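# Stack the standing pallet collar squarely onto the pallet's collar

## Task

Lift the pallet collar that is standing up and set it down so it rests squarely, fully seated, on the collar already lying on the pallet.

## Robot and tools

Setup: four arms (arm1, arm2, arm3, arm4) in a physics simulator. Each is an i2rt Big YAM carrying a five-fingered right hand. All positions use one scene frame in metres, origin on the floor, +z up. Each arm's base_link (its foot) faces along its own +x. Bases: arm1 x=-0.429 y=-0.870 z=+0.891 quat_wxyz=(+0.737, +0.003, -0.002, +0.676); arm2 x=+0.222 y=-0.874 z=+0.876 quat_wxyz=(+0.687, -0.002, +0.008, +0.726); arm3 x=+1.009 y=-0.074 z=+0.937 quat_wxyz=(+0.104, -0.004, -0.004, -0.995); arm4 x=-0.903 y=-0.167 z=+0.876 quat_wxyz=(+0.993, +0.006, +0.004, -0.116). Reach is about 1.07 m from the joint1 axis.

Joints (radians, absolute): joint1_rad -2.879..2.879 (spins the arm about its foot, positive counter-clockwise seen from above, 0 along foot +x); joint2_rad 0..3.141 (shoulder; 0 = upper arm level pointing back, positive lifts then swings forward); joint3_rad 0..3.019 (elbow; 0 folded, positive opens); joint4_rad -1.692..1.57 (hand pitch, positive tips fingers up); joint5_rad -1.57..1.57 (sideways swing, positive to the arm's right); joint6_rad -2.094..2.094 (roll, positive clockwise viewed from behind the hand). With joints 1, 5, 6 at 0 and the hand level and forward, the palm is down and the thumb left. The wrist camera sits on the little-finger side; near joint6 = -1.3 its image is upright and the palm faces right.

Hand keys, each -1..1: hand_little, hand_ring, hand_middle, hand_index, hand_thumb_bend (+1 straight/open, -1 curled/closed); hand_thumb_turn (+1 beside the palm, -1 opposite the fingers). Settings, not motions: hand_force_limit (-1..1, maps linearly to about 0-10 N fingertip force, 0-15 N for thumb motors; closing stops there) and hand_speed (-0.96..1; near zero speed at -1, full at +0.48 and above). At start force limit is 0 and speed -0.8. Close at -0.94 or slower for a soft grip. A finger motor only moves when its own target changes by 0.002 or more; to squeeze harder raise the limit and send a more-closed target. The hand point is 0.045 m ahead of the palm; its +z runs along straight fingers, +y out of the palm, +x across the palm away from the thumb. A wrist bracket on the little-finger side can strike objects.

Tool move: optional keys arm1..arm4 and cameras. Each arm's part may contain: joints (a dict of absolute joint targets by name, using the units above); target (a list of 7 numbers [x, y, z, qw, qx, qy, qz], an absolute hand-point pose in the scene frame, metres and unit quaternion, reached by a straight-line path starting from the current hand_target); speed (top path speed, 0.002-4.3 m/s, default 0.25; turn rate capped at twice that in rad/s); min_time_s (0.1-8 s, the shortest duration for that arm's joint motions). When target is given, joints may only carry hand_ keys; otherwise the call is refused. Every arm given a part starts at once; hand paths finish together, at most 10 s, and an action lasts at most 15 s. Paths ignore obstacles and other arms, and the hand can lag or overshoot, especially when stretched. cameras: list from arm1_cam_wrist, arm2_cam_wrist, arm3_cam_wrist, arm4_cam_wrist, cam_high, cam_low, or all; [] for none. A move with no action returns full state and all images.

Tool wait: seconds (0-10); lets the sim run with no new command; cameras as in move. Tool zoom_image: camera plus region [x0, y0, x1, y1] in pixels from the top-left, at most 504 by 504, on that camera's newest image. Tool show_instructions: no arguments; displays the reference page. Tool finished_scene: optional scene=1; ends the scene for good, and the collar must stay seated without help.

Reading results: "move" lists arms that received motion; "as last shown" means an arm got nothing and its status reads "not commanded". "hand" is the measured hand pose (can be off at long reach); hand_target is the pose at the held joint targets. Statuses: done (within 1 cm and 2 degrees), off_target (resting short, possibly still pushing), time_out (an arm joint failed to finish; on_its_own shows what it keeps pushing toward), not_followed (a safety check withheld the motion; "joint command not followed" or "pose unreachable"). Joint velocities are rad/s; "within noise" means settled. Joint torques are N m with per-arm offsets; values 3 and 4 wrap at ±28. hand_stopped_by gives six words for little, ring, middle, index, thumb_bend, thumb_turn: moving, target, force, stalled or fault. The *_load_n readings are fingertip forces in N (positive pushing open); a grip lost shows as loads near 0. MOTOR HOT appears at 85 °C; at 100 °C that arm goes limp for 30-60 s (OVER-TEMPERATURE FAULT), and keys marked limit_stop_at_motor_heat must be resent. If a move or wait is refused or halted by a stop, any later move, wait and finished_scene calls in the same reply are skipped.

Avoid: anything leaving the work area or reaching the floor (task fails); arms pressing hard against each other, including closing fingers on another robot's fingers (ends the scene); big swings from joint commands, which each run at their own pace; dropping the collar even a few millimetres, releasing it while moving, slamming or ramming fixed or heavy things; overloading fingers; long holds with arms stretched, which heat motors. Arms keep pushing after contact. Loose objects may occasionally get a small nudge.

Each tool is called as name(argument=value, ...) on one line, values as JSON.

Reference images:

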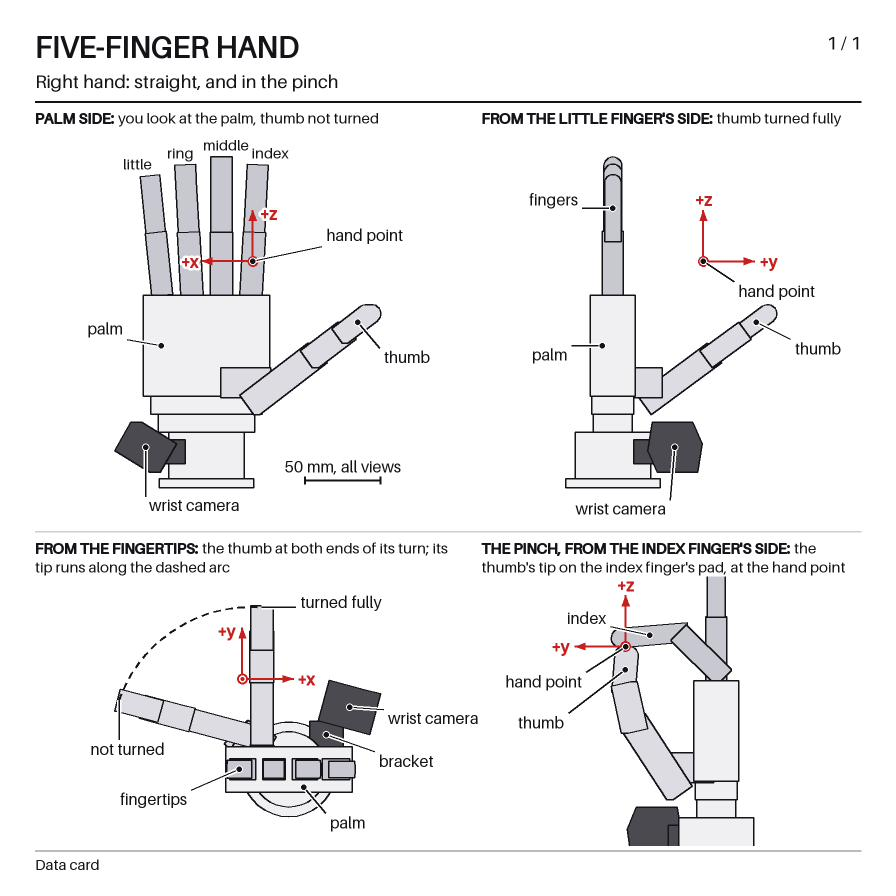

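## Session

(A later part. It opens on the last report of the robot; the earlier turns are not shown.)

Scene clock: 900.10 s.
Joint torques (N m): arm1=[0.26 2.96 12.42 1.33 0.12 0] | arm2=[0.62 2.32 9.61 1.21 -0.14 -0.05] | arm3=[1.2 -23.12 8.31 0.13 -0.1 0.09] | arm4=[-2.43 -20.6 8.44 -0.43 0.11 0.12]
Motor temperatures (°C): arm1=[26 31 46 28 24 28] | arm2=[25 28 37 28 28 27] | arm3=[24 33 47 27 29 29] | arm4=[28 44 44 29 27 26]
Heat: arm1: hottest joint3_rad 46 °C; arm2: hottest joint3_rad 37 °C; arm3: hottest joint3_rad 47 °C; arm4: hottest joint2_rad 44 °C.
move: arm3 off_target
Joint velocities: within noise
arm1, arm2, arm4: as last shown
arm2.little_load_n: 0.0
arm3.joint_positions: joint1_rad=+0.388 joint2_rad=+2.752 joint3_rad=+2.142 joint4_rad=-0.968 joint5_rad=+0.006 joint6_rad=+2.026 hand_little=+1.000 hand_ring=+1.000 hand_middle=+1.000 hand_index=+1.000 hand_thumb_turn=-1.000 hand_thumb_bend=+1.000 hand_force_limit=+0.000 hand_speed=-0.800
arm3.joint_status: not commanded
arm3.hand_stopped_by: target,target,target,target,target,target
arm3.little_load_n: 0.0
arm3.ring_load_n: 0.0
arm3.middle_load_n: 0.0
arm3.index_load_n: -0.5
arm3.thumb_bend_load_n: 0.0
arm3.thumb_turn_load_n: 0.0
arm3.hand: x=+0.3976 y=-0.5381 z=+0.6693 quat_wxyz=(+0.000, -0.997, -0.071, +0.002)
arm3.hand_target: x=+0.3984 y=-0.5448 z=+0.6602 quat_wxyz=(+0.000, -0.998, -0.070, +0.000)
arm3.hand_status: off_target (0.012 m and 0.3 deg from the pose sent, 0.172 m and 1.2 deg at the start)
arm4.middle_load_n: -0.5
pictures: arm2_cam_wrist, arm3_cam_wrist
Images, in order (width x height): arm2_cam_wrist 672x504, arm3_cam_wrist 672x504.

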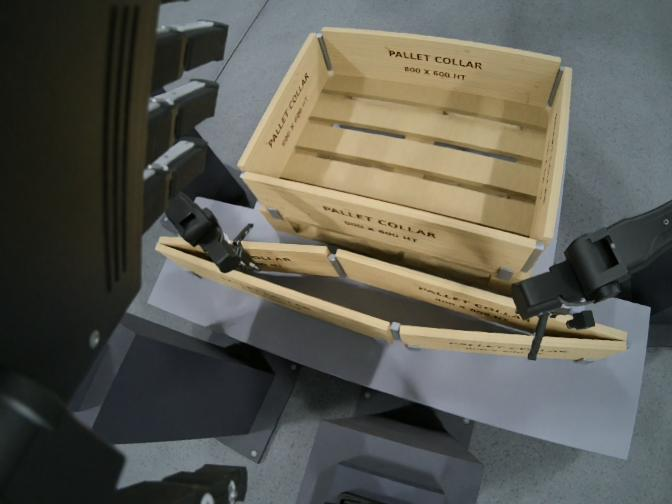

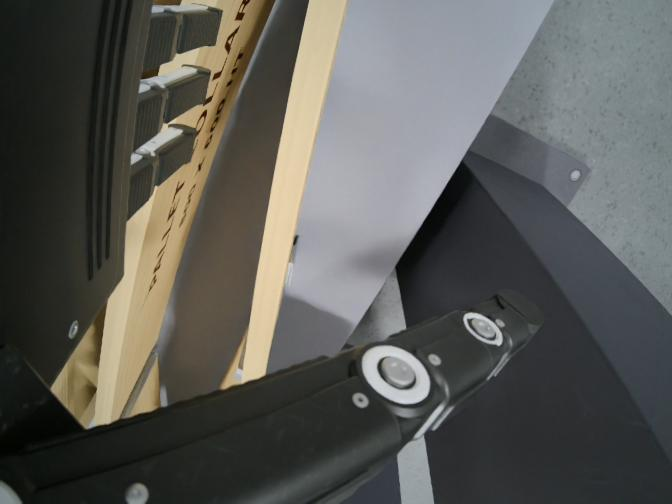

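move(arm3={"target": [0.399, -0.556, 0.56, 0, 0.9976, 0.0698, 0], "speed": 0.12}, cameras=["arm3_cam_wrist", "arm2_cam_wrist"])

zoom_image(camera="arm3_cam_wrist", region=[100, 0, 400, 225])

zoom_image(camera="arm2_cam_wrist", region=[380, 200, 650, 400])

Scene clock: 924.93 s.
Joint torques (N m): arm1=[0.44 3.31 12.46 1.28 0.13 -0.01] | arm2=[0.62 2.26 9.63 1.22 -0.13 -0.05] | arm3=[1.14 -23.06 8.35 -0.02 -0.09 0.09] | arm4=[-2.67 -20.42 8.43 -0.42 0.1 0.13]
Motor temperatures (°C): arm1=[26 31 46 27 24 28] | arm2=[25 28 37 28 28 27] | arm3=[24 33 46 27 28 29] | arm4=[28 45 44 29 27 26]
Heat: arm1: hottest joint3_rad 46 °C; arm2: hottest joint3_rad 37 °C; arm3: hottest joint3_rad 46 °C; arm4: hottest joint2_rad 45 °C.
move: arm3 off_target
Joint velocities: within noise
arm1, arm2, arm4: as last shown
arm3.joint_positions: joint1_rad=+0.401 joint2_rad=+2.999 joint3_rad=+2.390 joint4_rad=-0.959 joint5_rad=+0.006 joint6_rad=+2.039 hand_little=+1.000 hand_ring=+1.000 hand_middle=+1.000 hand_index=+1.000 hand_thumb_turn=-1.000 hand_thumb_bend=+1.000 hand_force_limit=+0.000 hand_speed=-0.800
arm3.joint_status: not commanded
arm3.hand_stopped_by: target,target,target,target,target,target
arm3.little_load_n: 0.0
arm3.ring_load_n: 0.0
arm3.middle_load_n: 0.0
arm3.index_load_n: 0.0
arm3.thumb_bend_load_n: 0.0
arm3.thumb_turn_load_n: 0.0
arm3.hand: x=+0.3925 y=-0.5529 z=+0.5762 quat_wxyz=(-0.003, -0.997, -0.071, +0.007)
arm3.hand_target: x=+0.3997 y=-0.5554 z=+0.5605 quat_wxyz=(+0.000, -0.998, -0.070, +0.000)
arm3.hand_status: off_target (0.018 m and 0.8 deg from the pose sent, 0.111 m and 0.3 deg at the start)
arm4.middle_load_n: 0.0
pictures: arm2_cam_wrist, arm3_cam_wrist
Images, in order (width x height): arm2_cam_wrist 672x504, arm3_cam_wrist 672x504.

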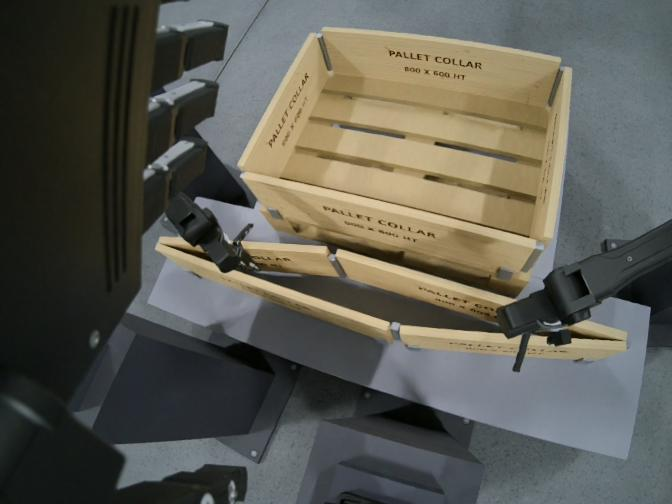

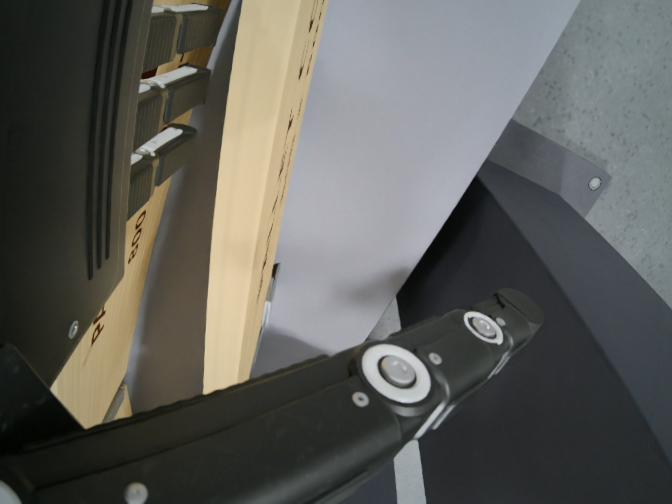

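Scaled by 1.680 from the camera's image (finer frame: 960x720).

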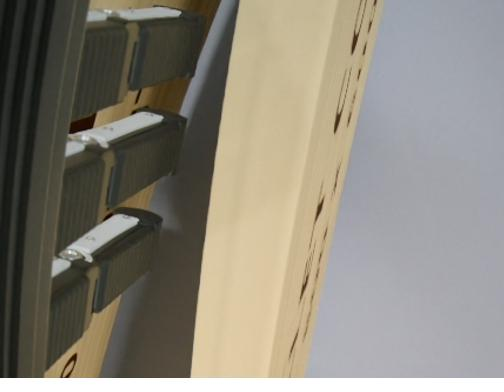

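Scaled by 1.867 from the camera's image (finer frame: 960x720).

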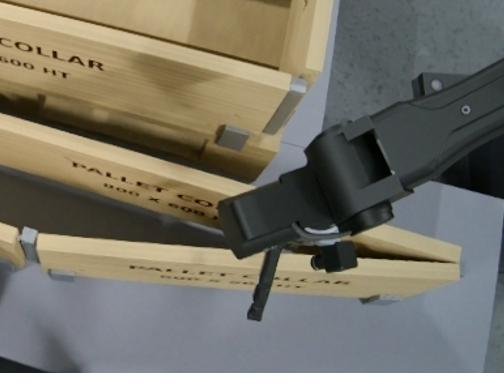

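move(arm3={"target": [0.415, -0.550, 0.57, 0.0074, 0.992, 0.0706, -0.1042], "speed": 0.15}, cameras=["arm3_cam_wrist", "arm2_cam_wrist"])

zoom_image(camera="arm3_cam_wrist", region=[100, 0, 400, 225])

zoom_image(camera="arm2_cam_wrist", region=[380, 200, 650, 400])

Scene clock: 982.07 s.
Joint torques (N m): arm1=[0.32 3.08 12.6 1.25 0.11 0.03] | arm2=[0.62 2.32 9.66 1.2 -0.12 -0.05] | arm3=[1.2 -25.47 4.1 1.35 0.15 0.1] | arm4=[-2.37 -20.13 8.4 -0.49 0.1 0.11]
Motor temperatures (°C): arm1=[26 31 47 27 24 28] | arm2=[25 27 37 28 28 27] | arm3=[24 38 43 26 28 29] | arm4=[27 45 44 29 27 25]
Heat: arm1: hottest joint3_rad 47 °C; arm2: hottest joint3_rad 37 °C; arm3: hottest joint3_rad 43 °C; arm4: hottest joint2_rad 45 °C.
move: arm3 done
Joint velocities: within noise
arm1.joint_positions: joint1_rad=-0.012 joint2_rad=+0.473 joint3_rad=+0.982 joint4_rad=-1.162 joint5_rad=+0.078 joint6_rad=-1.325 hand_little=+1.000 hand_ring=+1.000 hand_middle=+1.000 hand_index=+1.000 hand_thumb_turn=+1.000 hand_thumb_bend=+1.000 hand_force_limit=+0.000 hand_speed=-0.800
arm1.joint_status: not commanded
arm1.hand_stopped_by: target,target,target,target,target,target
arm1.little_load_n: 0.0
arm1.ring_load_n: 0.0
arm1.middle_load_n: 0.0
arm1.index_load_n: 0.0
arm1.thumb_bend_load_n: 0.0
arm1.thumb_turn_load_n: 0.0
arm1.hand: x=-0.3399 y=-0.6479 z=+1.2459 quat_wxyz=(-0.315, +0.742, +0.501, +0.316)
arm1.hand_target: x=-0.3416 y=-0.6469 z=+1.2684 quat_wxyz=(-0.330, +0.738, +0.492, +0.323)
arm1.hand_status: not commanded
arm2, arm4: as last shown
arm3.joint_positions: joint1_rad=+0.436 joint2_rad=+2.870 joint3_rad=+2.016 joint4_rad=-0.558 joint5_rad=+0.102 joint6_rad=+2.060 hand_little=+1.000 hand_ring=+1.000 hand_middle=+1.000 hand_index=+1.000 hand_thumb_turn=-1.000 hand_thumb_bend=+1.000 hand_force_limit=+0.000 hand_speed=-0.800
arm3.joint_status: not commanded
arm3.hand_stopped_by: target,target,target,target,target,target
arm3.little_load_n: 0.0
arm3.ring_load_n: 0.0
arm3.middle_load_n: 0.0
arm3.index_load_n: 0.0
arm3.thumb_bend_load_n: 0.0
arm3.thumb_turn_load_n: 0.0
arm3.hand: x=+0.4149 y=-0.5456 z=+0.5654 quat_wxyz=(-0.004, -0.992, -0.073, +0.098)
arm3.hand_target: x=+0.4151 y=-0.5498 z=+0.5698 quat_wxyz=(-0.007, -0.992, -0.071, +0.104)
arm3.hand_status: done (0.006 m and 0.8 deg from the pose sent, 0.024 m and 11.2 deg at the start)
arm4.thumb_turn_load_n: -0.5
pictures: arm2_cam_wrist, arm3_cam_wrist
Images, in order (width x height): arm2_cam_wrist 672x504, arm3_cam_wrist 672x504.

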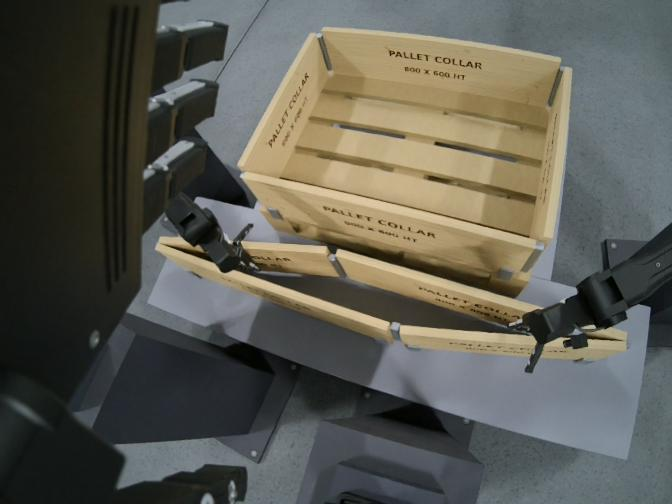

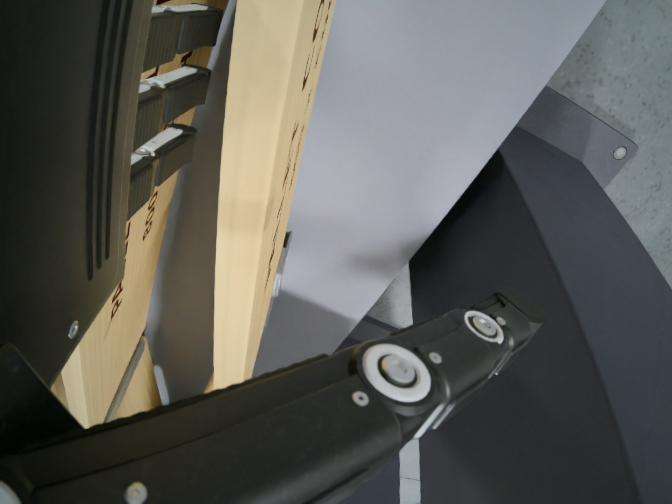

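Scaled by 1.680 from the camera's image (finer frame: 960x720).

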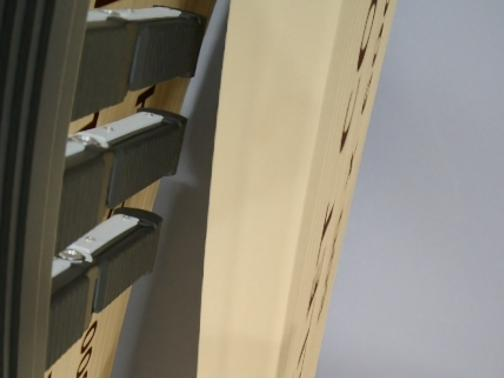

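Scaled by 1.867 from the camera's image (finer frame: 960x720).

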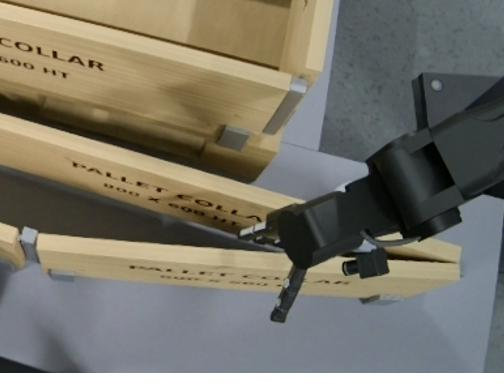

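move(arm3={"target": [0.415, -0.552, 0.490, 0.0074, 0.992, 0.0706, -0.1042], "speed": 0.1}, cameras=["arm3_cam_wrist", "arm2_cam_wrist", "arm1_cam_wrist", "arm4_cam_wrist", "cam_high", "cam_low"])

zoom_image(camera="arm3_cam_wrist", region=[100, 0, 400, 225])

zoom_image(camera="arm2_cam_wrist", region=[380, 200, 650, 400])

Scene clock: 1000.43 s.
Joint torques (N m): arm1=[0.73 3.31 12.46 1.32 0.13 0.01] | arm2=[0.44 2.32 9.66 1.2 -0.12 -0.04] | arm3=[1.14 -22.01 7.28 0.54 0.02 0.1] | arm4=[-2.37 -20.13 8.36 -0.36 0.11 0.11]
Motor temperatures (°C): arm1=[26 31 47 27 24 28] | arm2=[25 27 37 28 28 27] | arm3=[24 36 42 26 28 29] | arm4=[27 45 44 29 27 25]
Heat: arm1: hottest joint3_rad 47 °C; arm2: hottest joint3_rad 37 °C; arm3: hottest joint3_rad 42 °C; arm4: hottest joint2_rad 45 °C.
move: arm3 off_target
Joint velocities: within noise
arm1, arm2, arm4: as last shown
arm3.joint_positions: joint1_rad=+0.436 joint2_rad=+3.033 joint3_rad=+2.174 joint4_rad=-0.533 joint5_rad=+0.107 joint6_rad=+2.062 hand_little=+1.000 hand_ring=+1.000 hand_middle=+1.000 hand_index=+1.000 hand_thumb_turn=-1.000 hand_thumb_bend=+1.000 hand_force_limit=+0.000 hand_speed=-0.800
arm3.joint_status: not commanded
arm3.hand_stopped_by: target,target,target,target,target,target
arm3.little_load_n: 0.0
arm3.ring_load_n: 0.0
arm3.middle_load_n: 0.0
arm3.index_load_n: 0.0
arm3.thumb_bend_load_n: 0.0
arm3.thumb_turn_load_n: 0.0
arm3.hand: x=+0.4103 y=-0.5481 z=+0.5036 quat_wxyz=(-0.008, -0.992, -0.072, +0.108)
arm3.hand_target: x=+0.4156 y=-0.5513 z=+0.4905 quat_wxyz=(-0.007, -0.992, -0.071, +0.104)
arm3.hand_status: off_target (0.015 m and 0.4 deg from the pose sent, 0.076 m and 0.8 deg at the start; a joint's target at an end of its range on 33 of 54 steps)
arm4.thumb_turn_load_n: 0.0
pictures: arm1_cam_wrist, arm2_cam_wrist, arm3_cam_wrist, arm4_cam_wrist, cam_high, cam_low
Images, in order (width x height): arm1_cam_wrist 672x504, arm2_cam_wrist 672x504, arm3_cam_wrist 672x504, arm4_cam_wrist 672x504, cam_high 896x504, cam_low 896x504.

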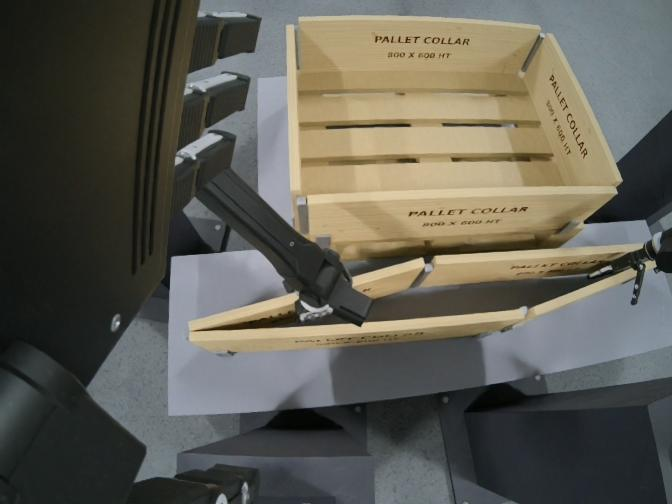

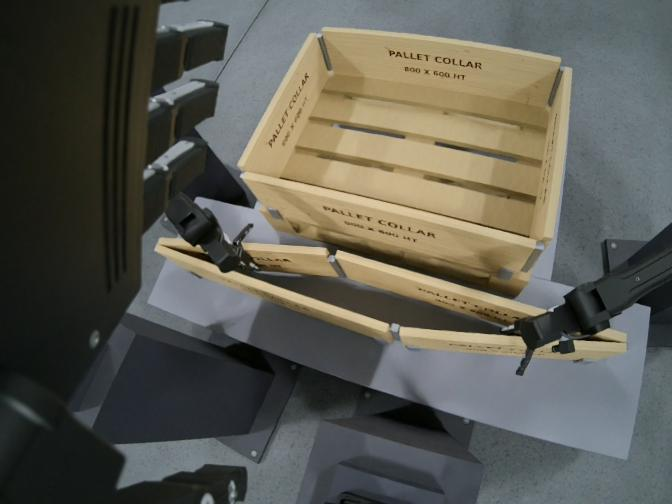

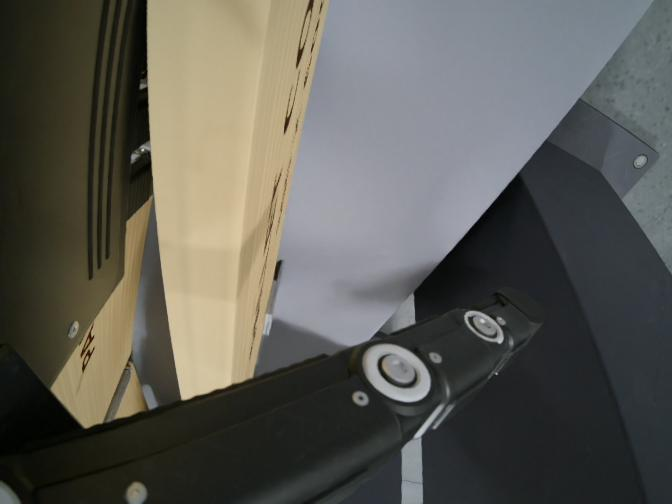

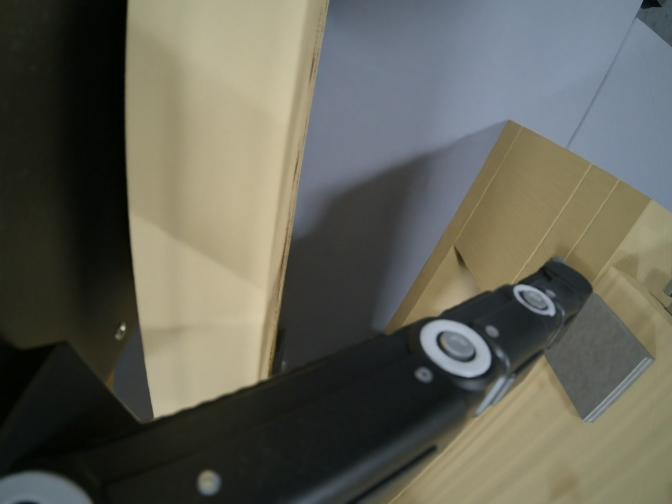

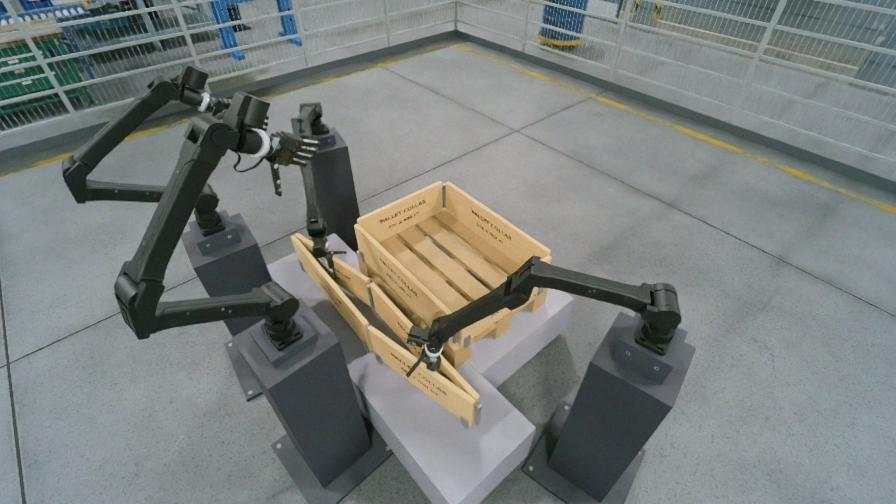

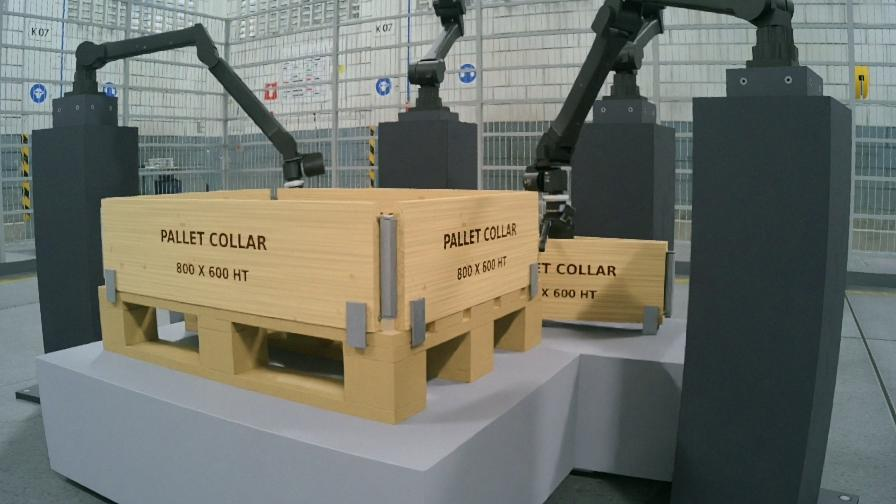

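Scaled by 1.680 from the camera's image (finer frame: 960x720).

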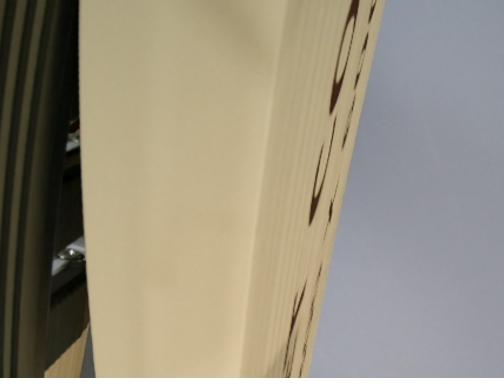

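Scaled by 1.867 from the camera's image (finer frame: 960x720).

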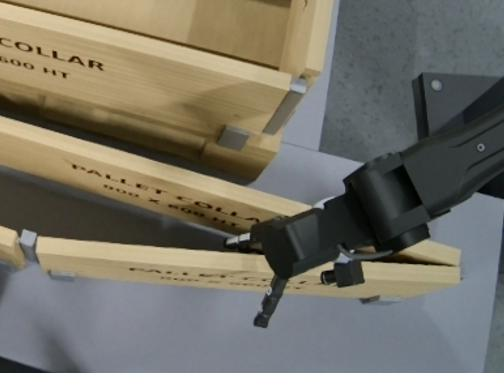

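move(arm3={"joints": {"hand_thumb_bend": 0.1, "hand_speed": -0.8, "hand_force_limit": -0.5}}, arm4={"joints": {"hand_thumb_bend": 0.1, "hand_speed": -0.8, "hand_force_limit": -0.5}}, cameras=["arm3_cam_wrist", "arm4_cam_wrist", "arm1_cam_wrist"])

Scene clock: 1020.83 s.
Joint torques (N m): arm1=[0.5 2.84 12.48 1.2 0.14 -0.01] | arm2=[0.56 2.32 9.65 1.21 -0.13 -0.06] | arm3=[1.2 -22.01 7.31 0.55 0.03 0.1] | arm4=[-2.37 -20.31 8.49 -0.49 0.11 0.1]
Motor temperatures (°C): arm1=[26 31 47 27 24 28] | arm2=[25 27 37 28 28 27] | arm3=[24 36 43 26 28 29] | arm4=[27 46 44 29 27 25]
Heat: arm1: hottest joint3_rad 47 °C; arm2: hottest joint3_rad 37 °C; arm3: hottest joint3_rad 43 °C; arm4: hottest joint2_rad 46 °C.
move: arm3 done; arm4 done
Joint velocities: within noise
arm1: as last shown
arm1.little_load_n: -0.5
arm2.joint_positions: joint1_rad=+0.095 joint2_rad=+0.585 joint3_rad=+1.405 joint4_rad=-1.417 joint5_rad=-0.262 joint6_rad=-1.279 hand_little=+1.000 hand_ring=+1.000 hand_middle=+1.000 hand_index=+1.000 hand_thumb_turn=+1.000 hand_thumb_bend=+1.000 hand_force_limit=+0.000 hand_speed=-0.800
arm2.joint_status: not commanded
arm2.hand_stopped_by: target,target,target,target,target,target
arm2.little_load_n: 0.0
arm2.ring_load_n: 0.0
arm2.middle_load_n: 0.0
arm2.index_load_n: 0.0
arm2.thumb_bend_load_n: 0.0
arm2.thumb_turn_load_n: 0.0
arm2.hand: x=+0.1926 y=-0.6658 z=+1.3558 quat_wxyz=(-0.452, +0.626, +0.620, +0.144)
arm2.hand_target: x=+0.1928 y=-0.6664 z=+1.3657 quat_wxyz=(-0.460, +0.620, +0.617, +0.150)
arm2.hand_status: not commanded
arm3.joint_positions: joint1_rad=+0.436 joint2_rad=+3.033 joint3_rad=+2.174 joint4_rad=-0.533 joint5_rad=+0.107 joint6_rad=+2.062 hand_little=+1.000 hand_ring=+1.000 hand_middle=+1.000 hand_index=+1.000 hand_thumb_turn=-1.000 hand_thumb_bend=+0.100 hand_force_limit=-0.500 hand_speed=-0.800
arm3.joint_status: all done
arm3.hand_stopped_by: target,target,target,target,target,target
arm3.little_load_n: 0.0
arm3.ring_load_n: 0.5
arm3.middle_load_n: 0.0
arm3.index_load_n: 0.0
arm3.thumb_bend_load_n: 0.0
arm3.thumb_turn_load_n: 0.0
arm3.hand: x=+0.4103 y=-0.5481 z=+0.5036 quat_wxyz=(-0.008, -0.992, -0.072, +0.108)
arm3.hand_target: x=+0.4156 y=-0.5513 z=+0.4905 quat_wxyz=(-0.007, -0.992, -0.071, +0.104)
arm3.hand_status: not commanded
arm4.joint_positions: joint1_rad=-0.295 joint2_rad=+2.845 joint3_rad=+1.994 joint4_rad=-0.717 joint5_rad=+0.007 joint6_rad=+0.893 hand_little=+1.000 hand_ring=+1.000 hand_middle=+1.000 hand_index=+1.000 hand_thumb_turn=-1.000 hand_thumb_bend=+0.100 hand_force_limit=-0.500 hand_speed=-0.800
arm4.joint_status: all done
arm4.hand_stopped_by: target,target,target,target,target,target
arm4.little_load_n: 0.0
arm4.ring_load_n: 0.0
arm4.middle_load_n: 0.0
arm4.index_load_n: -0.5
arm4.thumb_bend_load_n: 0.0
arm4.thumb_turn_load_n: 0.0
arm4.hand: x=-0.3178 y=-0.4298 z=+0.4894 quat_wxyz=(+0.003, +0.075, -0.997, -0.003)
arm4.hand_target: x=-0.3164 y=-0.4408 z=+0.4833 quat_wxyz=(+0.000, +0.068, -0.998, +0.000)
arm4.hand_status: not commanded
pictures: arm1_cam_wrist, arm3_cam_wrist, arm4_cam_wrist
Images, in order (width x height): arm1_cam_wrist 672x504, arm3_cam_wrist 672x504, arm4_cam_wrist 672x504.

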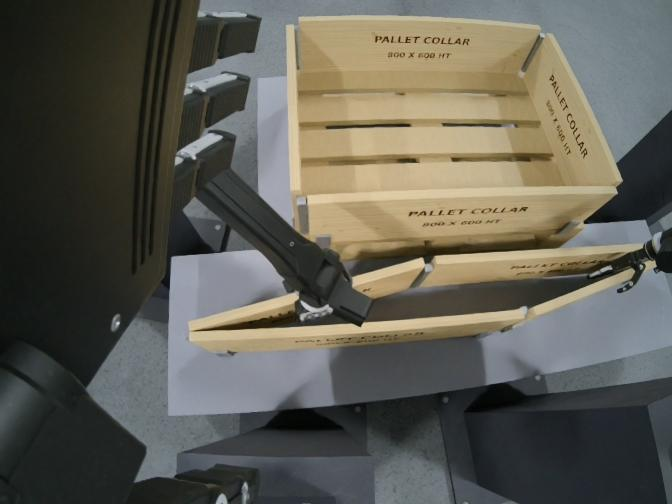

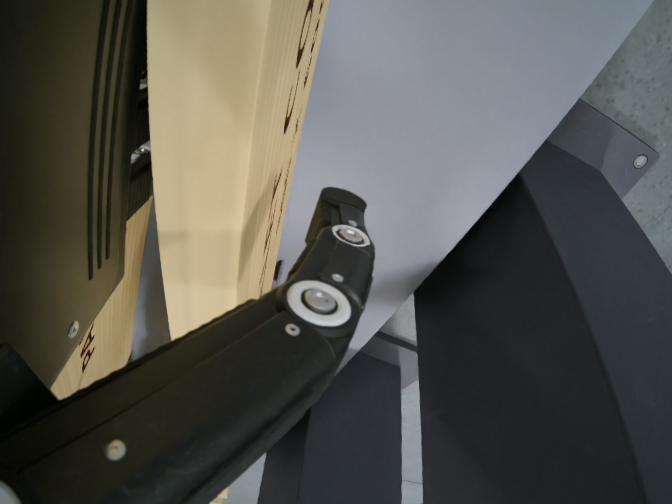

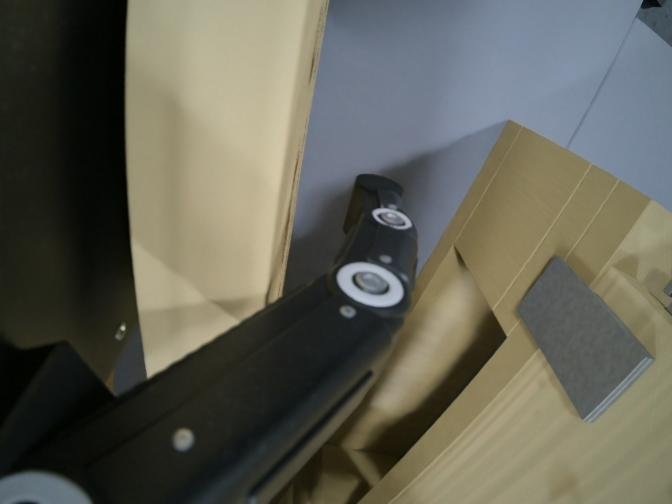

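move(arm3={"joints": {"hand_thumb_bend": -0.7, "hand_speed": -0.9, "hand_force_limit": -0.4}}, arm4={"joints": {"hand_thumb_bend": -0.7, "hand_speed": -0.9, "hand_force_limit": -0.4}}, cameras=["arm3_cam_wrist", "arm4_cam_wrist", "arm1_cam_wrist", "arm2_cam_wrist"])

Scene clock: 1033.53 s.
Joint torques (N m): arm1=[0.21 3.43 12.59 1.25 0.14 0.01] | arm2=[0.5 2.49 9.69 1.17 -0.12 -0.05] | arm3=[1.2 -22.01 7.25 0.54 0.03 0.11] | arm4=[-2.43 -20.37 8.42 -0.49 0.14 0.11]
Motor temperatures (°C): arm1=[26 31 47 27 24 28] | arm2=[25 27 37 28 28 27] | arm3=[24 36 44 26 28 29] | arm4=[27 46 44 29 27 25]
Heat: arm1: hottest joint3_rad 47 °C; arm2: hottest joint3_rad 37 °C; arm3: hottest joint3_rad 44 °C; arm4: hottest joint2_rad 46 °C.
move: arm3 off_target; arm4 off_target
Joint velocities: within noise
arm1, arm2: as last shown
arm1.little_load_n: 0.0
arm3.joint_positions: joint1_rad=+0.436 joint2_rad=+3.033 joint3_rad=+2.174 joint4_rad=-0.533 joint5_rad=+0.106 joint6_rad=+2.060 hand_little=+1.000 hand_ring=+1.000 hand_middle=+1.000 hand_index=+1.000 hand_thumb_turn=-1.000 hand_thumb_bend=-0.238 hand_force_limit=-0.400 hand_speed=-0.900
arm3.joint_status: hand_thumb_bend off_target (ended at -0.238, target -0.700); the others done
arm3.hand_stopped_by: target,target,target,target,force,target
arm3.little_load_n: 0.0
arm3.ring_load_n: 0.0
arm3.middle_load_n: 0.0
arm3.index_load_n: 0.0
arm3.thumb_bend_load_n: 4.5
arm3.thumb_turn_load_n: 0.0
arm3.hand: x=+0.4103 y=-0.5483 z=+0.5037 quat_wxyz=(-0.008, -0.992, -0.072, +0.108)
arm3.hand_target: x=+0.4156 y=-0.5514 z=+0.4905 quat_wxyz=(-0.008, -0.992, -0.071, +0.104)
arm3.hand_status: not commanded
arm4.joint_positions: joint1_rad=-0.295 joint2_rad=+2.845 joint3_rad=+1.994 joint4_rad=-0.717 joint5_rad=+0.006 joint6_rad=+0.892 hand_little=+1.000 hand_ring=+1.000 hand_middle=+1.000 hand_index=+1.000 hand_thumb_turn=-1.000 hand_thumb_bend=-0.314 hand_force_limit=-0.400 hand_speed=-0.900
arm4.joint_status: hand_thumb_bend off_target (ended at -0.314, target -0.700); the others done
arm4.hand_stopped_by: target,target,target,target,force,target
arm4.little_load_n: 0.0
arm4.ring_load_n: 0.0
arm4.middle_load_n: 0.0
arm4.index_load_n: 0.0
arm4.thumb_bend_load_n: 4.5
arm4.thumb_turn_load_n: 0.0
arm4.hand: x=-0.3178 y=-0.4295 z=+0.4894 quat_wxyz=(+0.003, +0.075, -0.997, -0.004)
arm4.hand_target: x=-0.3164 y=-0.4408 z=+0.4833 quat_wxyz=(+0.000, +0.068, -0.998, +0.000)
arm4.hand_status: not commanded
pictures: arm1_cam_wrist, arm2_cam_wrist, arm3_cam_wrist, arm4_cam_wrist
Images, in order (width x height): arm1_cam_wrist 672x504, arm2_cam_wrist 672x504, arm3_cam_wrist 672x504, arm4_cam_wrist 672x504.

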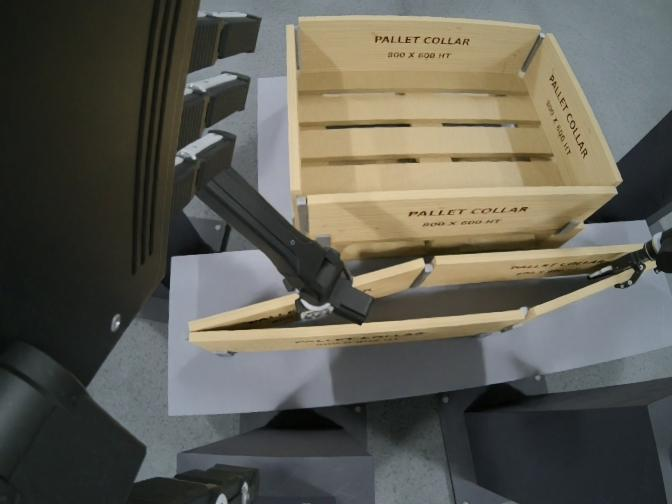

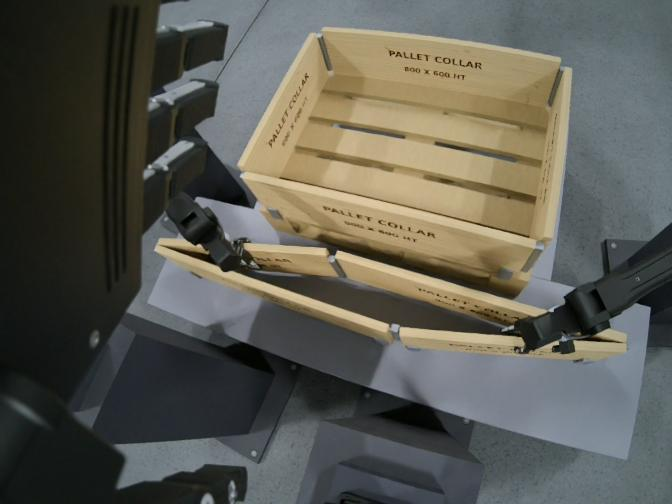

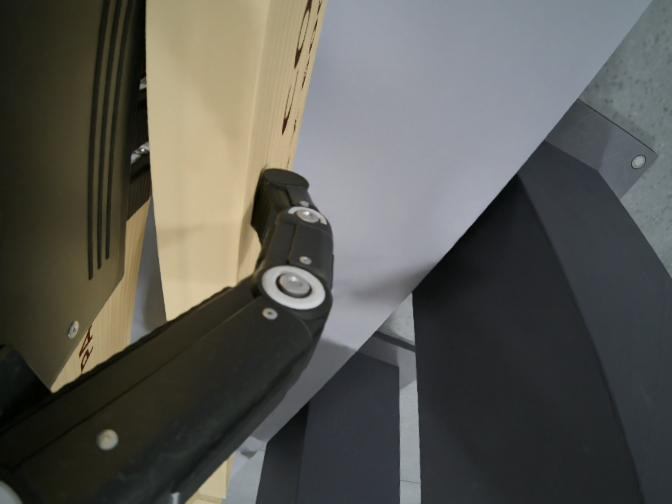

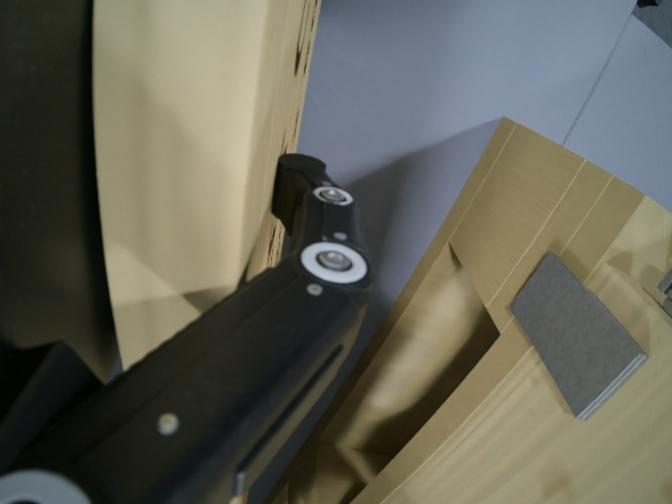

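move(arm3={"joints": {"hand_thumb_bend": -0.75, "hand_speed": -0.9, "hand_force_limit": 0.5}}, arm4={"joints": {"hand_thumb_bend": -0.75, "hand_speed": -0.9, "hand_force_limit": 0.5}}, cameras=["arm3_cam_wrist", "arm4_cam_wrist"])

Scene clock: 1045.80 s.
Joint torques (N m): arm1=[0.21 3.37 12.49 1.33 0.13 -0.02] | arm2=[0.62 2.32 9.62 1.2 -0.13 -0.03] | arm3=[1.14 -22.12 7.09 0.54 0.04 0.3] | arm4=[-2.84 -20.25 8.44 -0.4 0.25 0.3]
Motor temperatures (°C): arm1=[26 31 48 27 24 28] | arm2=[25 27 37 28 28 27] | arm3=[24 36 44 26 28 29] | arm4=[27 46 44 28 27 25]
Heat: arm1: hottest joint3_rad 48 °C; arm2: hottest joint3_rad 37 °C; arm3: hottest joint3_rad 44 °C; arm4: hottest joint2_rad 46 °C.
move: arm3 off_target; arm4 off_target
Joint velocities: within noise
arm1, arm2: as last shown
arm3.joint_positions: joint1_rad=+0.436 joint2_rad=+3.034 joint3_rad=+2.177 joint4_rad=-0.533 joint5_rad=+0.106 joint6_rad=+2.041 hand_little=+1.000 hand_ring=+1.000 hand_middle=+1.000 hand_index=+1.000 hand_thumb_turn=-1.000 hand_thumb_bend=-0.293 hand_force_limit=+0.500 hand_speed=-0.900
arm3.joint_status: hand_thumb_bend off_target (ended at -0.293, target -0.750); the others done
arm3.hand_stopped_by: target,target,target,target,force,target
arm3.little_load_n: -0.5
arm3.ring_load_n: 0.0
arm3.middle_load_n: 0.0
arm3.index_load_n: 0.0
arm3.thumb_bend_load_n: 10.5
arm3.thumb_turn_load_n: 1.0
arm3.hand: x=+0.4107 y=-0.5493 z=+0.5037 quat_wxyz=(-0.008, -0.991, -0.082, +0.109)
arm3.hand_target: x=+0.4155 y=-0.5515 z=+0.4906 quat_wxyz=(-0.008, -0.992, -0.071, +0.105)
arm3.hand_status: not commanded
arm4.joint_positions: joint1_rad=-0.295 joint2_rad=+2.845 joint3_rad=+1.994 joint4_rad=-0.718 joint5_rad=+0.004 joint6_rad=+0.875 hand_little=+1.000 hand_ring=+1.000 hand_middle=+1.000 hand_index=+1.000 hand_thumb_turn=-1.000 hand_thumb_bend=-0.360 hand_force_limit=+0.500 hand_speed=-0.900
arm4.joint_status: hand_thumb_bend off_target (ended at -0.360, target -0.750); the others done
arm4.hand_stopped_by: target,target,target,target,force,target
arm4.little_load_n: 0.0
arm4.ring_load_n: 0.0
arm4.middle_load_n: 0.0
arm4.index_load_n: 0.0
arm4.thumb_bend_load_n: 10.5
arm4.thumb_turn_load_n: 1.0
arm4.hand: x=-0.3188 y=-0.4288 z=+0.4896 quat_wxyz=(+0.003, +0.084, -0.996, -0.005)
arm4.hand_target: x=-0.3163 y=-0.4409 z=+0.4833 quat_wxyz=(+0.000, +0.068, -0.998, +0.000)
arm4.hand_status: not commanded
Images, in order (width x height): arm3_cam_wrist 672x504, arm4_cam_wrist 672x504.

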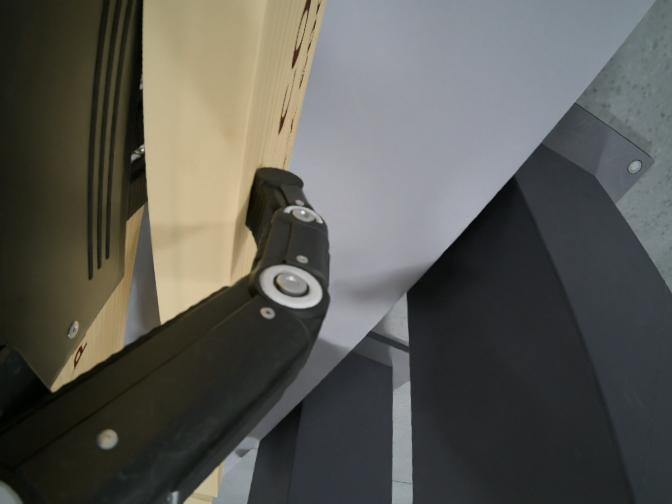

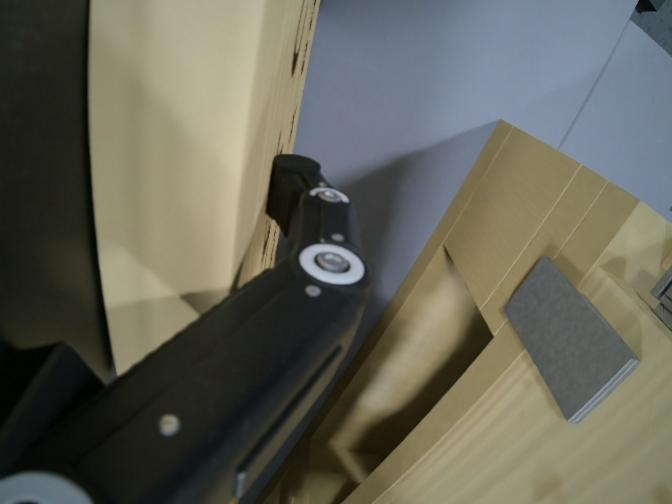

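move(arm3={"target": [0.4155, -0.5515, 0.535, 0.0075, 0.992, 0.071, -0.1045], "speed": 0.05}, arm4={"target": [-0.3163, -0.4409, 0.523, 0, -0.068, 0.9977, 0], "speed": 0.05}, cameras=["all"])

Scene clock: 1057.70 s.
Joint torques (N m): arm1=[0.21 3.31 12.57 1.28 0.13 0.03] | arm2=[0.56 2.2 9.63 1.21 -0.14 -0.05] | arm3=[0.85 -25.35 4.08 0.66 0.17 0.1] | arm4=[-1.96 -24.82 4.79 -1.01 0.29 0.31]
Motor temperatures (°C): arm1=[26 31 48 27 24 28] | arm2=[25 27 37 28 28 27] | arm3=[24 36 42 26 28 29] | arm4=[27 46 44 28 27 25]
Heat: arm1: hottest joint3_rad 48 °C; arm2: hottest joint3_rad 37 °C; arm3: hottest joint3_rad 42 °C; arm4: hottest joint2_rad 46 °C.
move: arm3 done; arm4 off_target
Joint velocities: within noise
arm1, arm2: as last shown
arm2.thumb_bend_load_n: 0.5
arm3.joint_positions: joint1_rad=+0.440 joint2_rad=+2.955 joint3_rad=+2.096 joint4_rad=-0.531 joint5_rad=+0.102 joint6_rad=+2.062 hand_little=+1.000 hand_ring=+1.000 hand_middle=+1.000 hand_index=+1.000 hand_thumb_turn=-1.000 hand_thumb_bend=-0.295 hand_force_limit=+0.500 hand_speed=-0.900
arm3.joint_status: not commanded
arm3.hand_stopped_by: target,target,target,target,force,target
arm3.little_load_n: 0.0
arm3.ring_load_n: -0.5
arm3.middle_load_n: 0.0
arm3.index_load_n: 0.0
arm3.thumb_bend_load_n: 0.0
arm3.thumb_turn_load_n: 0.0
arm3.hand: x=+0.4121 y=-0.5516 z=+0.5336 quat_wxyz=(-0.010, -0.991, -0.074, +0.107)
arm3.hand_target: x=+0.4155 y=-0.5515 z=+0.5350 quat_wxyz=(-0.008, -0.992, -0.071, +0.104)
arm3.hand_status: done (0.004 m and 0.5 deg from the pose sent, 0.032 m and 1.3 deg at the start)
arm4.joint_positions: joint1_rad=-0.295 joint2_rad=+2.819 joint3_rad=+1.956 joint4_rad=-0.720 joint5_rad=+0.003 joint6_rad=+0.875 hand_little=+1.000 hand_ring=+1.000 hand_middle=+1.000 hand_index=+1.000 hand_thumb_turn=-1.000 hand_thumb_bend=-0.360 hand_force_limit=+0.500 hand_speed=-0.900
arm4.joint_status: not commanded
arm4.hand_stopped_by: target,target,target,target,force,target
arm4.little_load_n: 0.0
arm4.ring_load_n: 0.0
arm4.middle_load_n: 0.0
arm4.index_load_n: 0.0
arm4.thumb_bend_load_n: 7.5
arm4.thumb_turn_load_n: 1.0
arm4.hand: x=-0.3257 y=-0.4246 z=+0.4972 quat_wxyz=(+0.008, +0.084, -0.996, -0.009)
arm4.hand_target: x=-0.3164 y=-0.4408 z=+0.5223 quat_wxyz=(+0.000, +0.068, -0.998, +0.000)
arm4.hand_status: off_target (0.032 m and 2.3 deg from the pose sent, 0.036 m and 1.9 deg at the start)
pictures: arm1_cam_wrist, arm2_cam_wrist, arm3_cam_wrist, arm4_cam_wrist, cam_high, cam_low
Images, in order (width x height): arm1_cam_wrist 672x504, arm2_cam_wrist 672x504, arm3_cam_wrist 672x504, arm4_cam_wrist 672x504, cam_high 896x504, cam_low 896x504.

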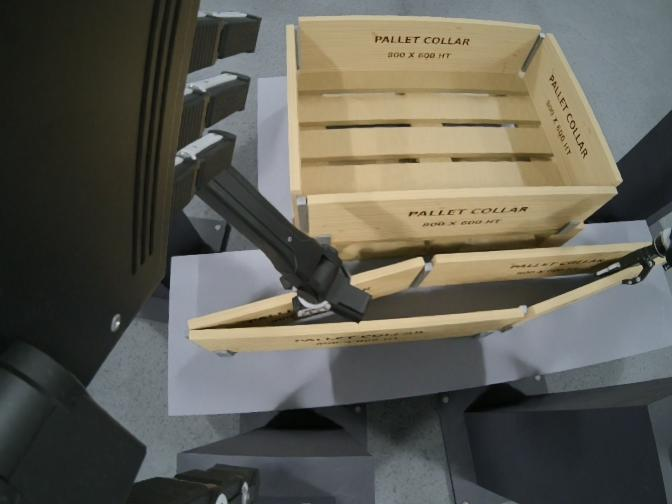

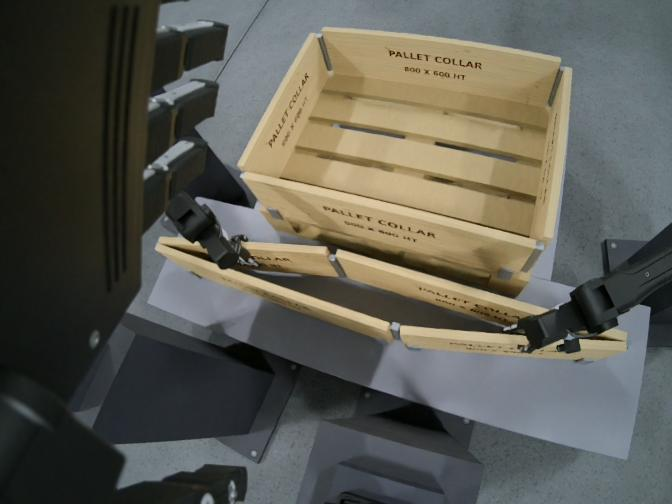

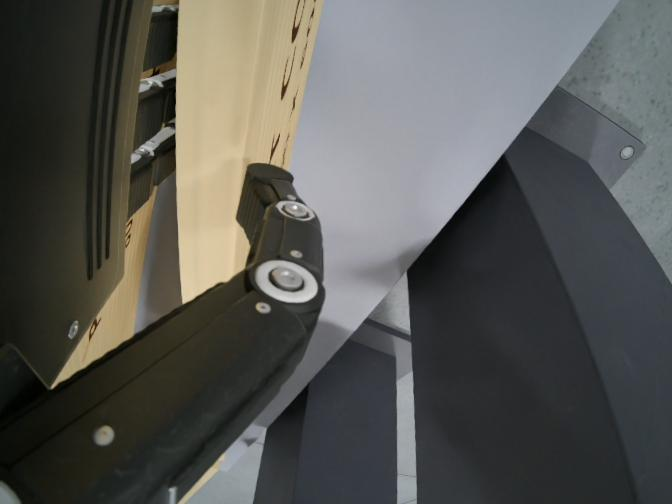

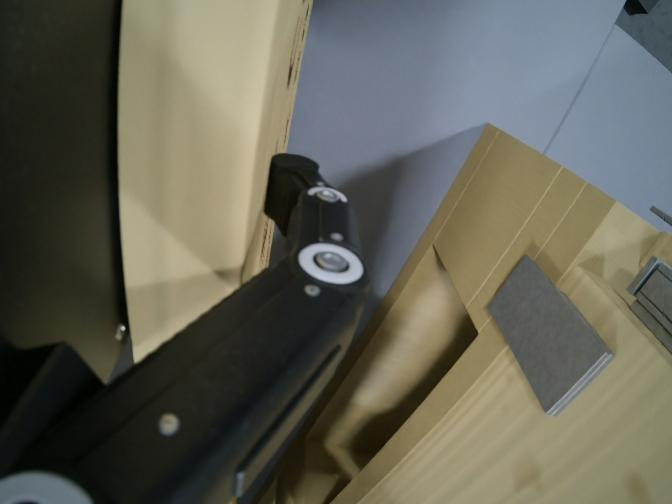

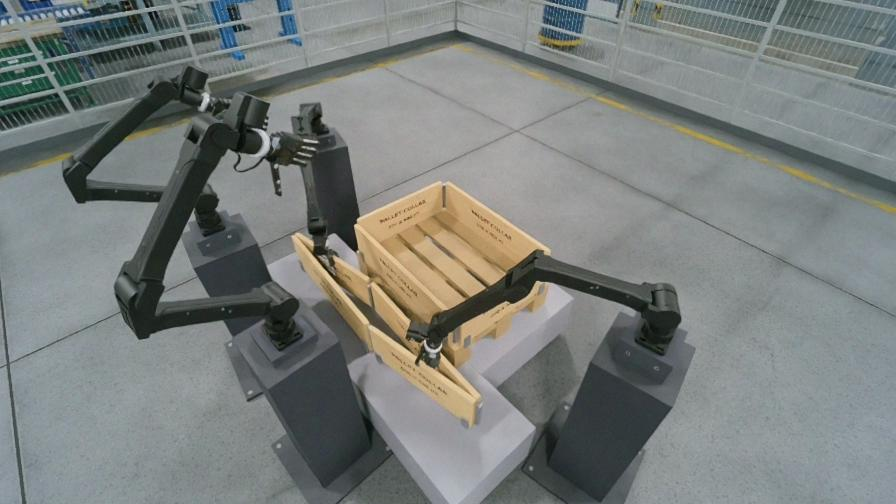

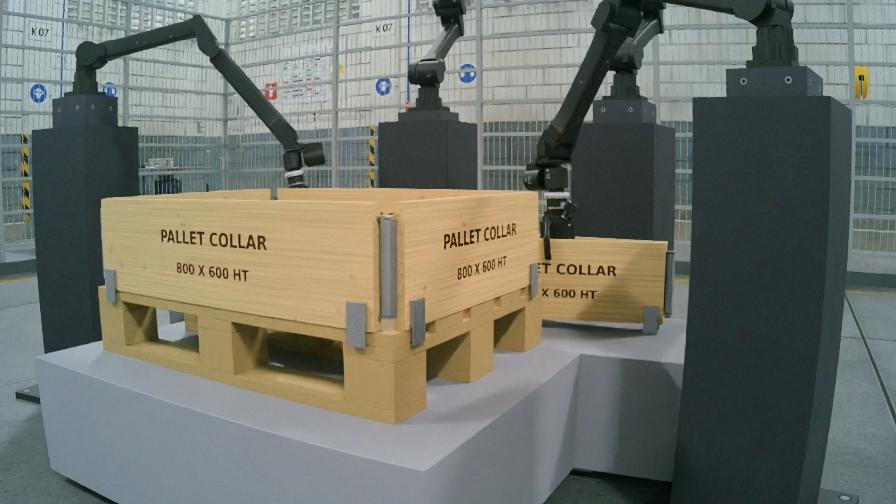

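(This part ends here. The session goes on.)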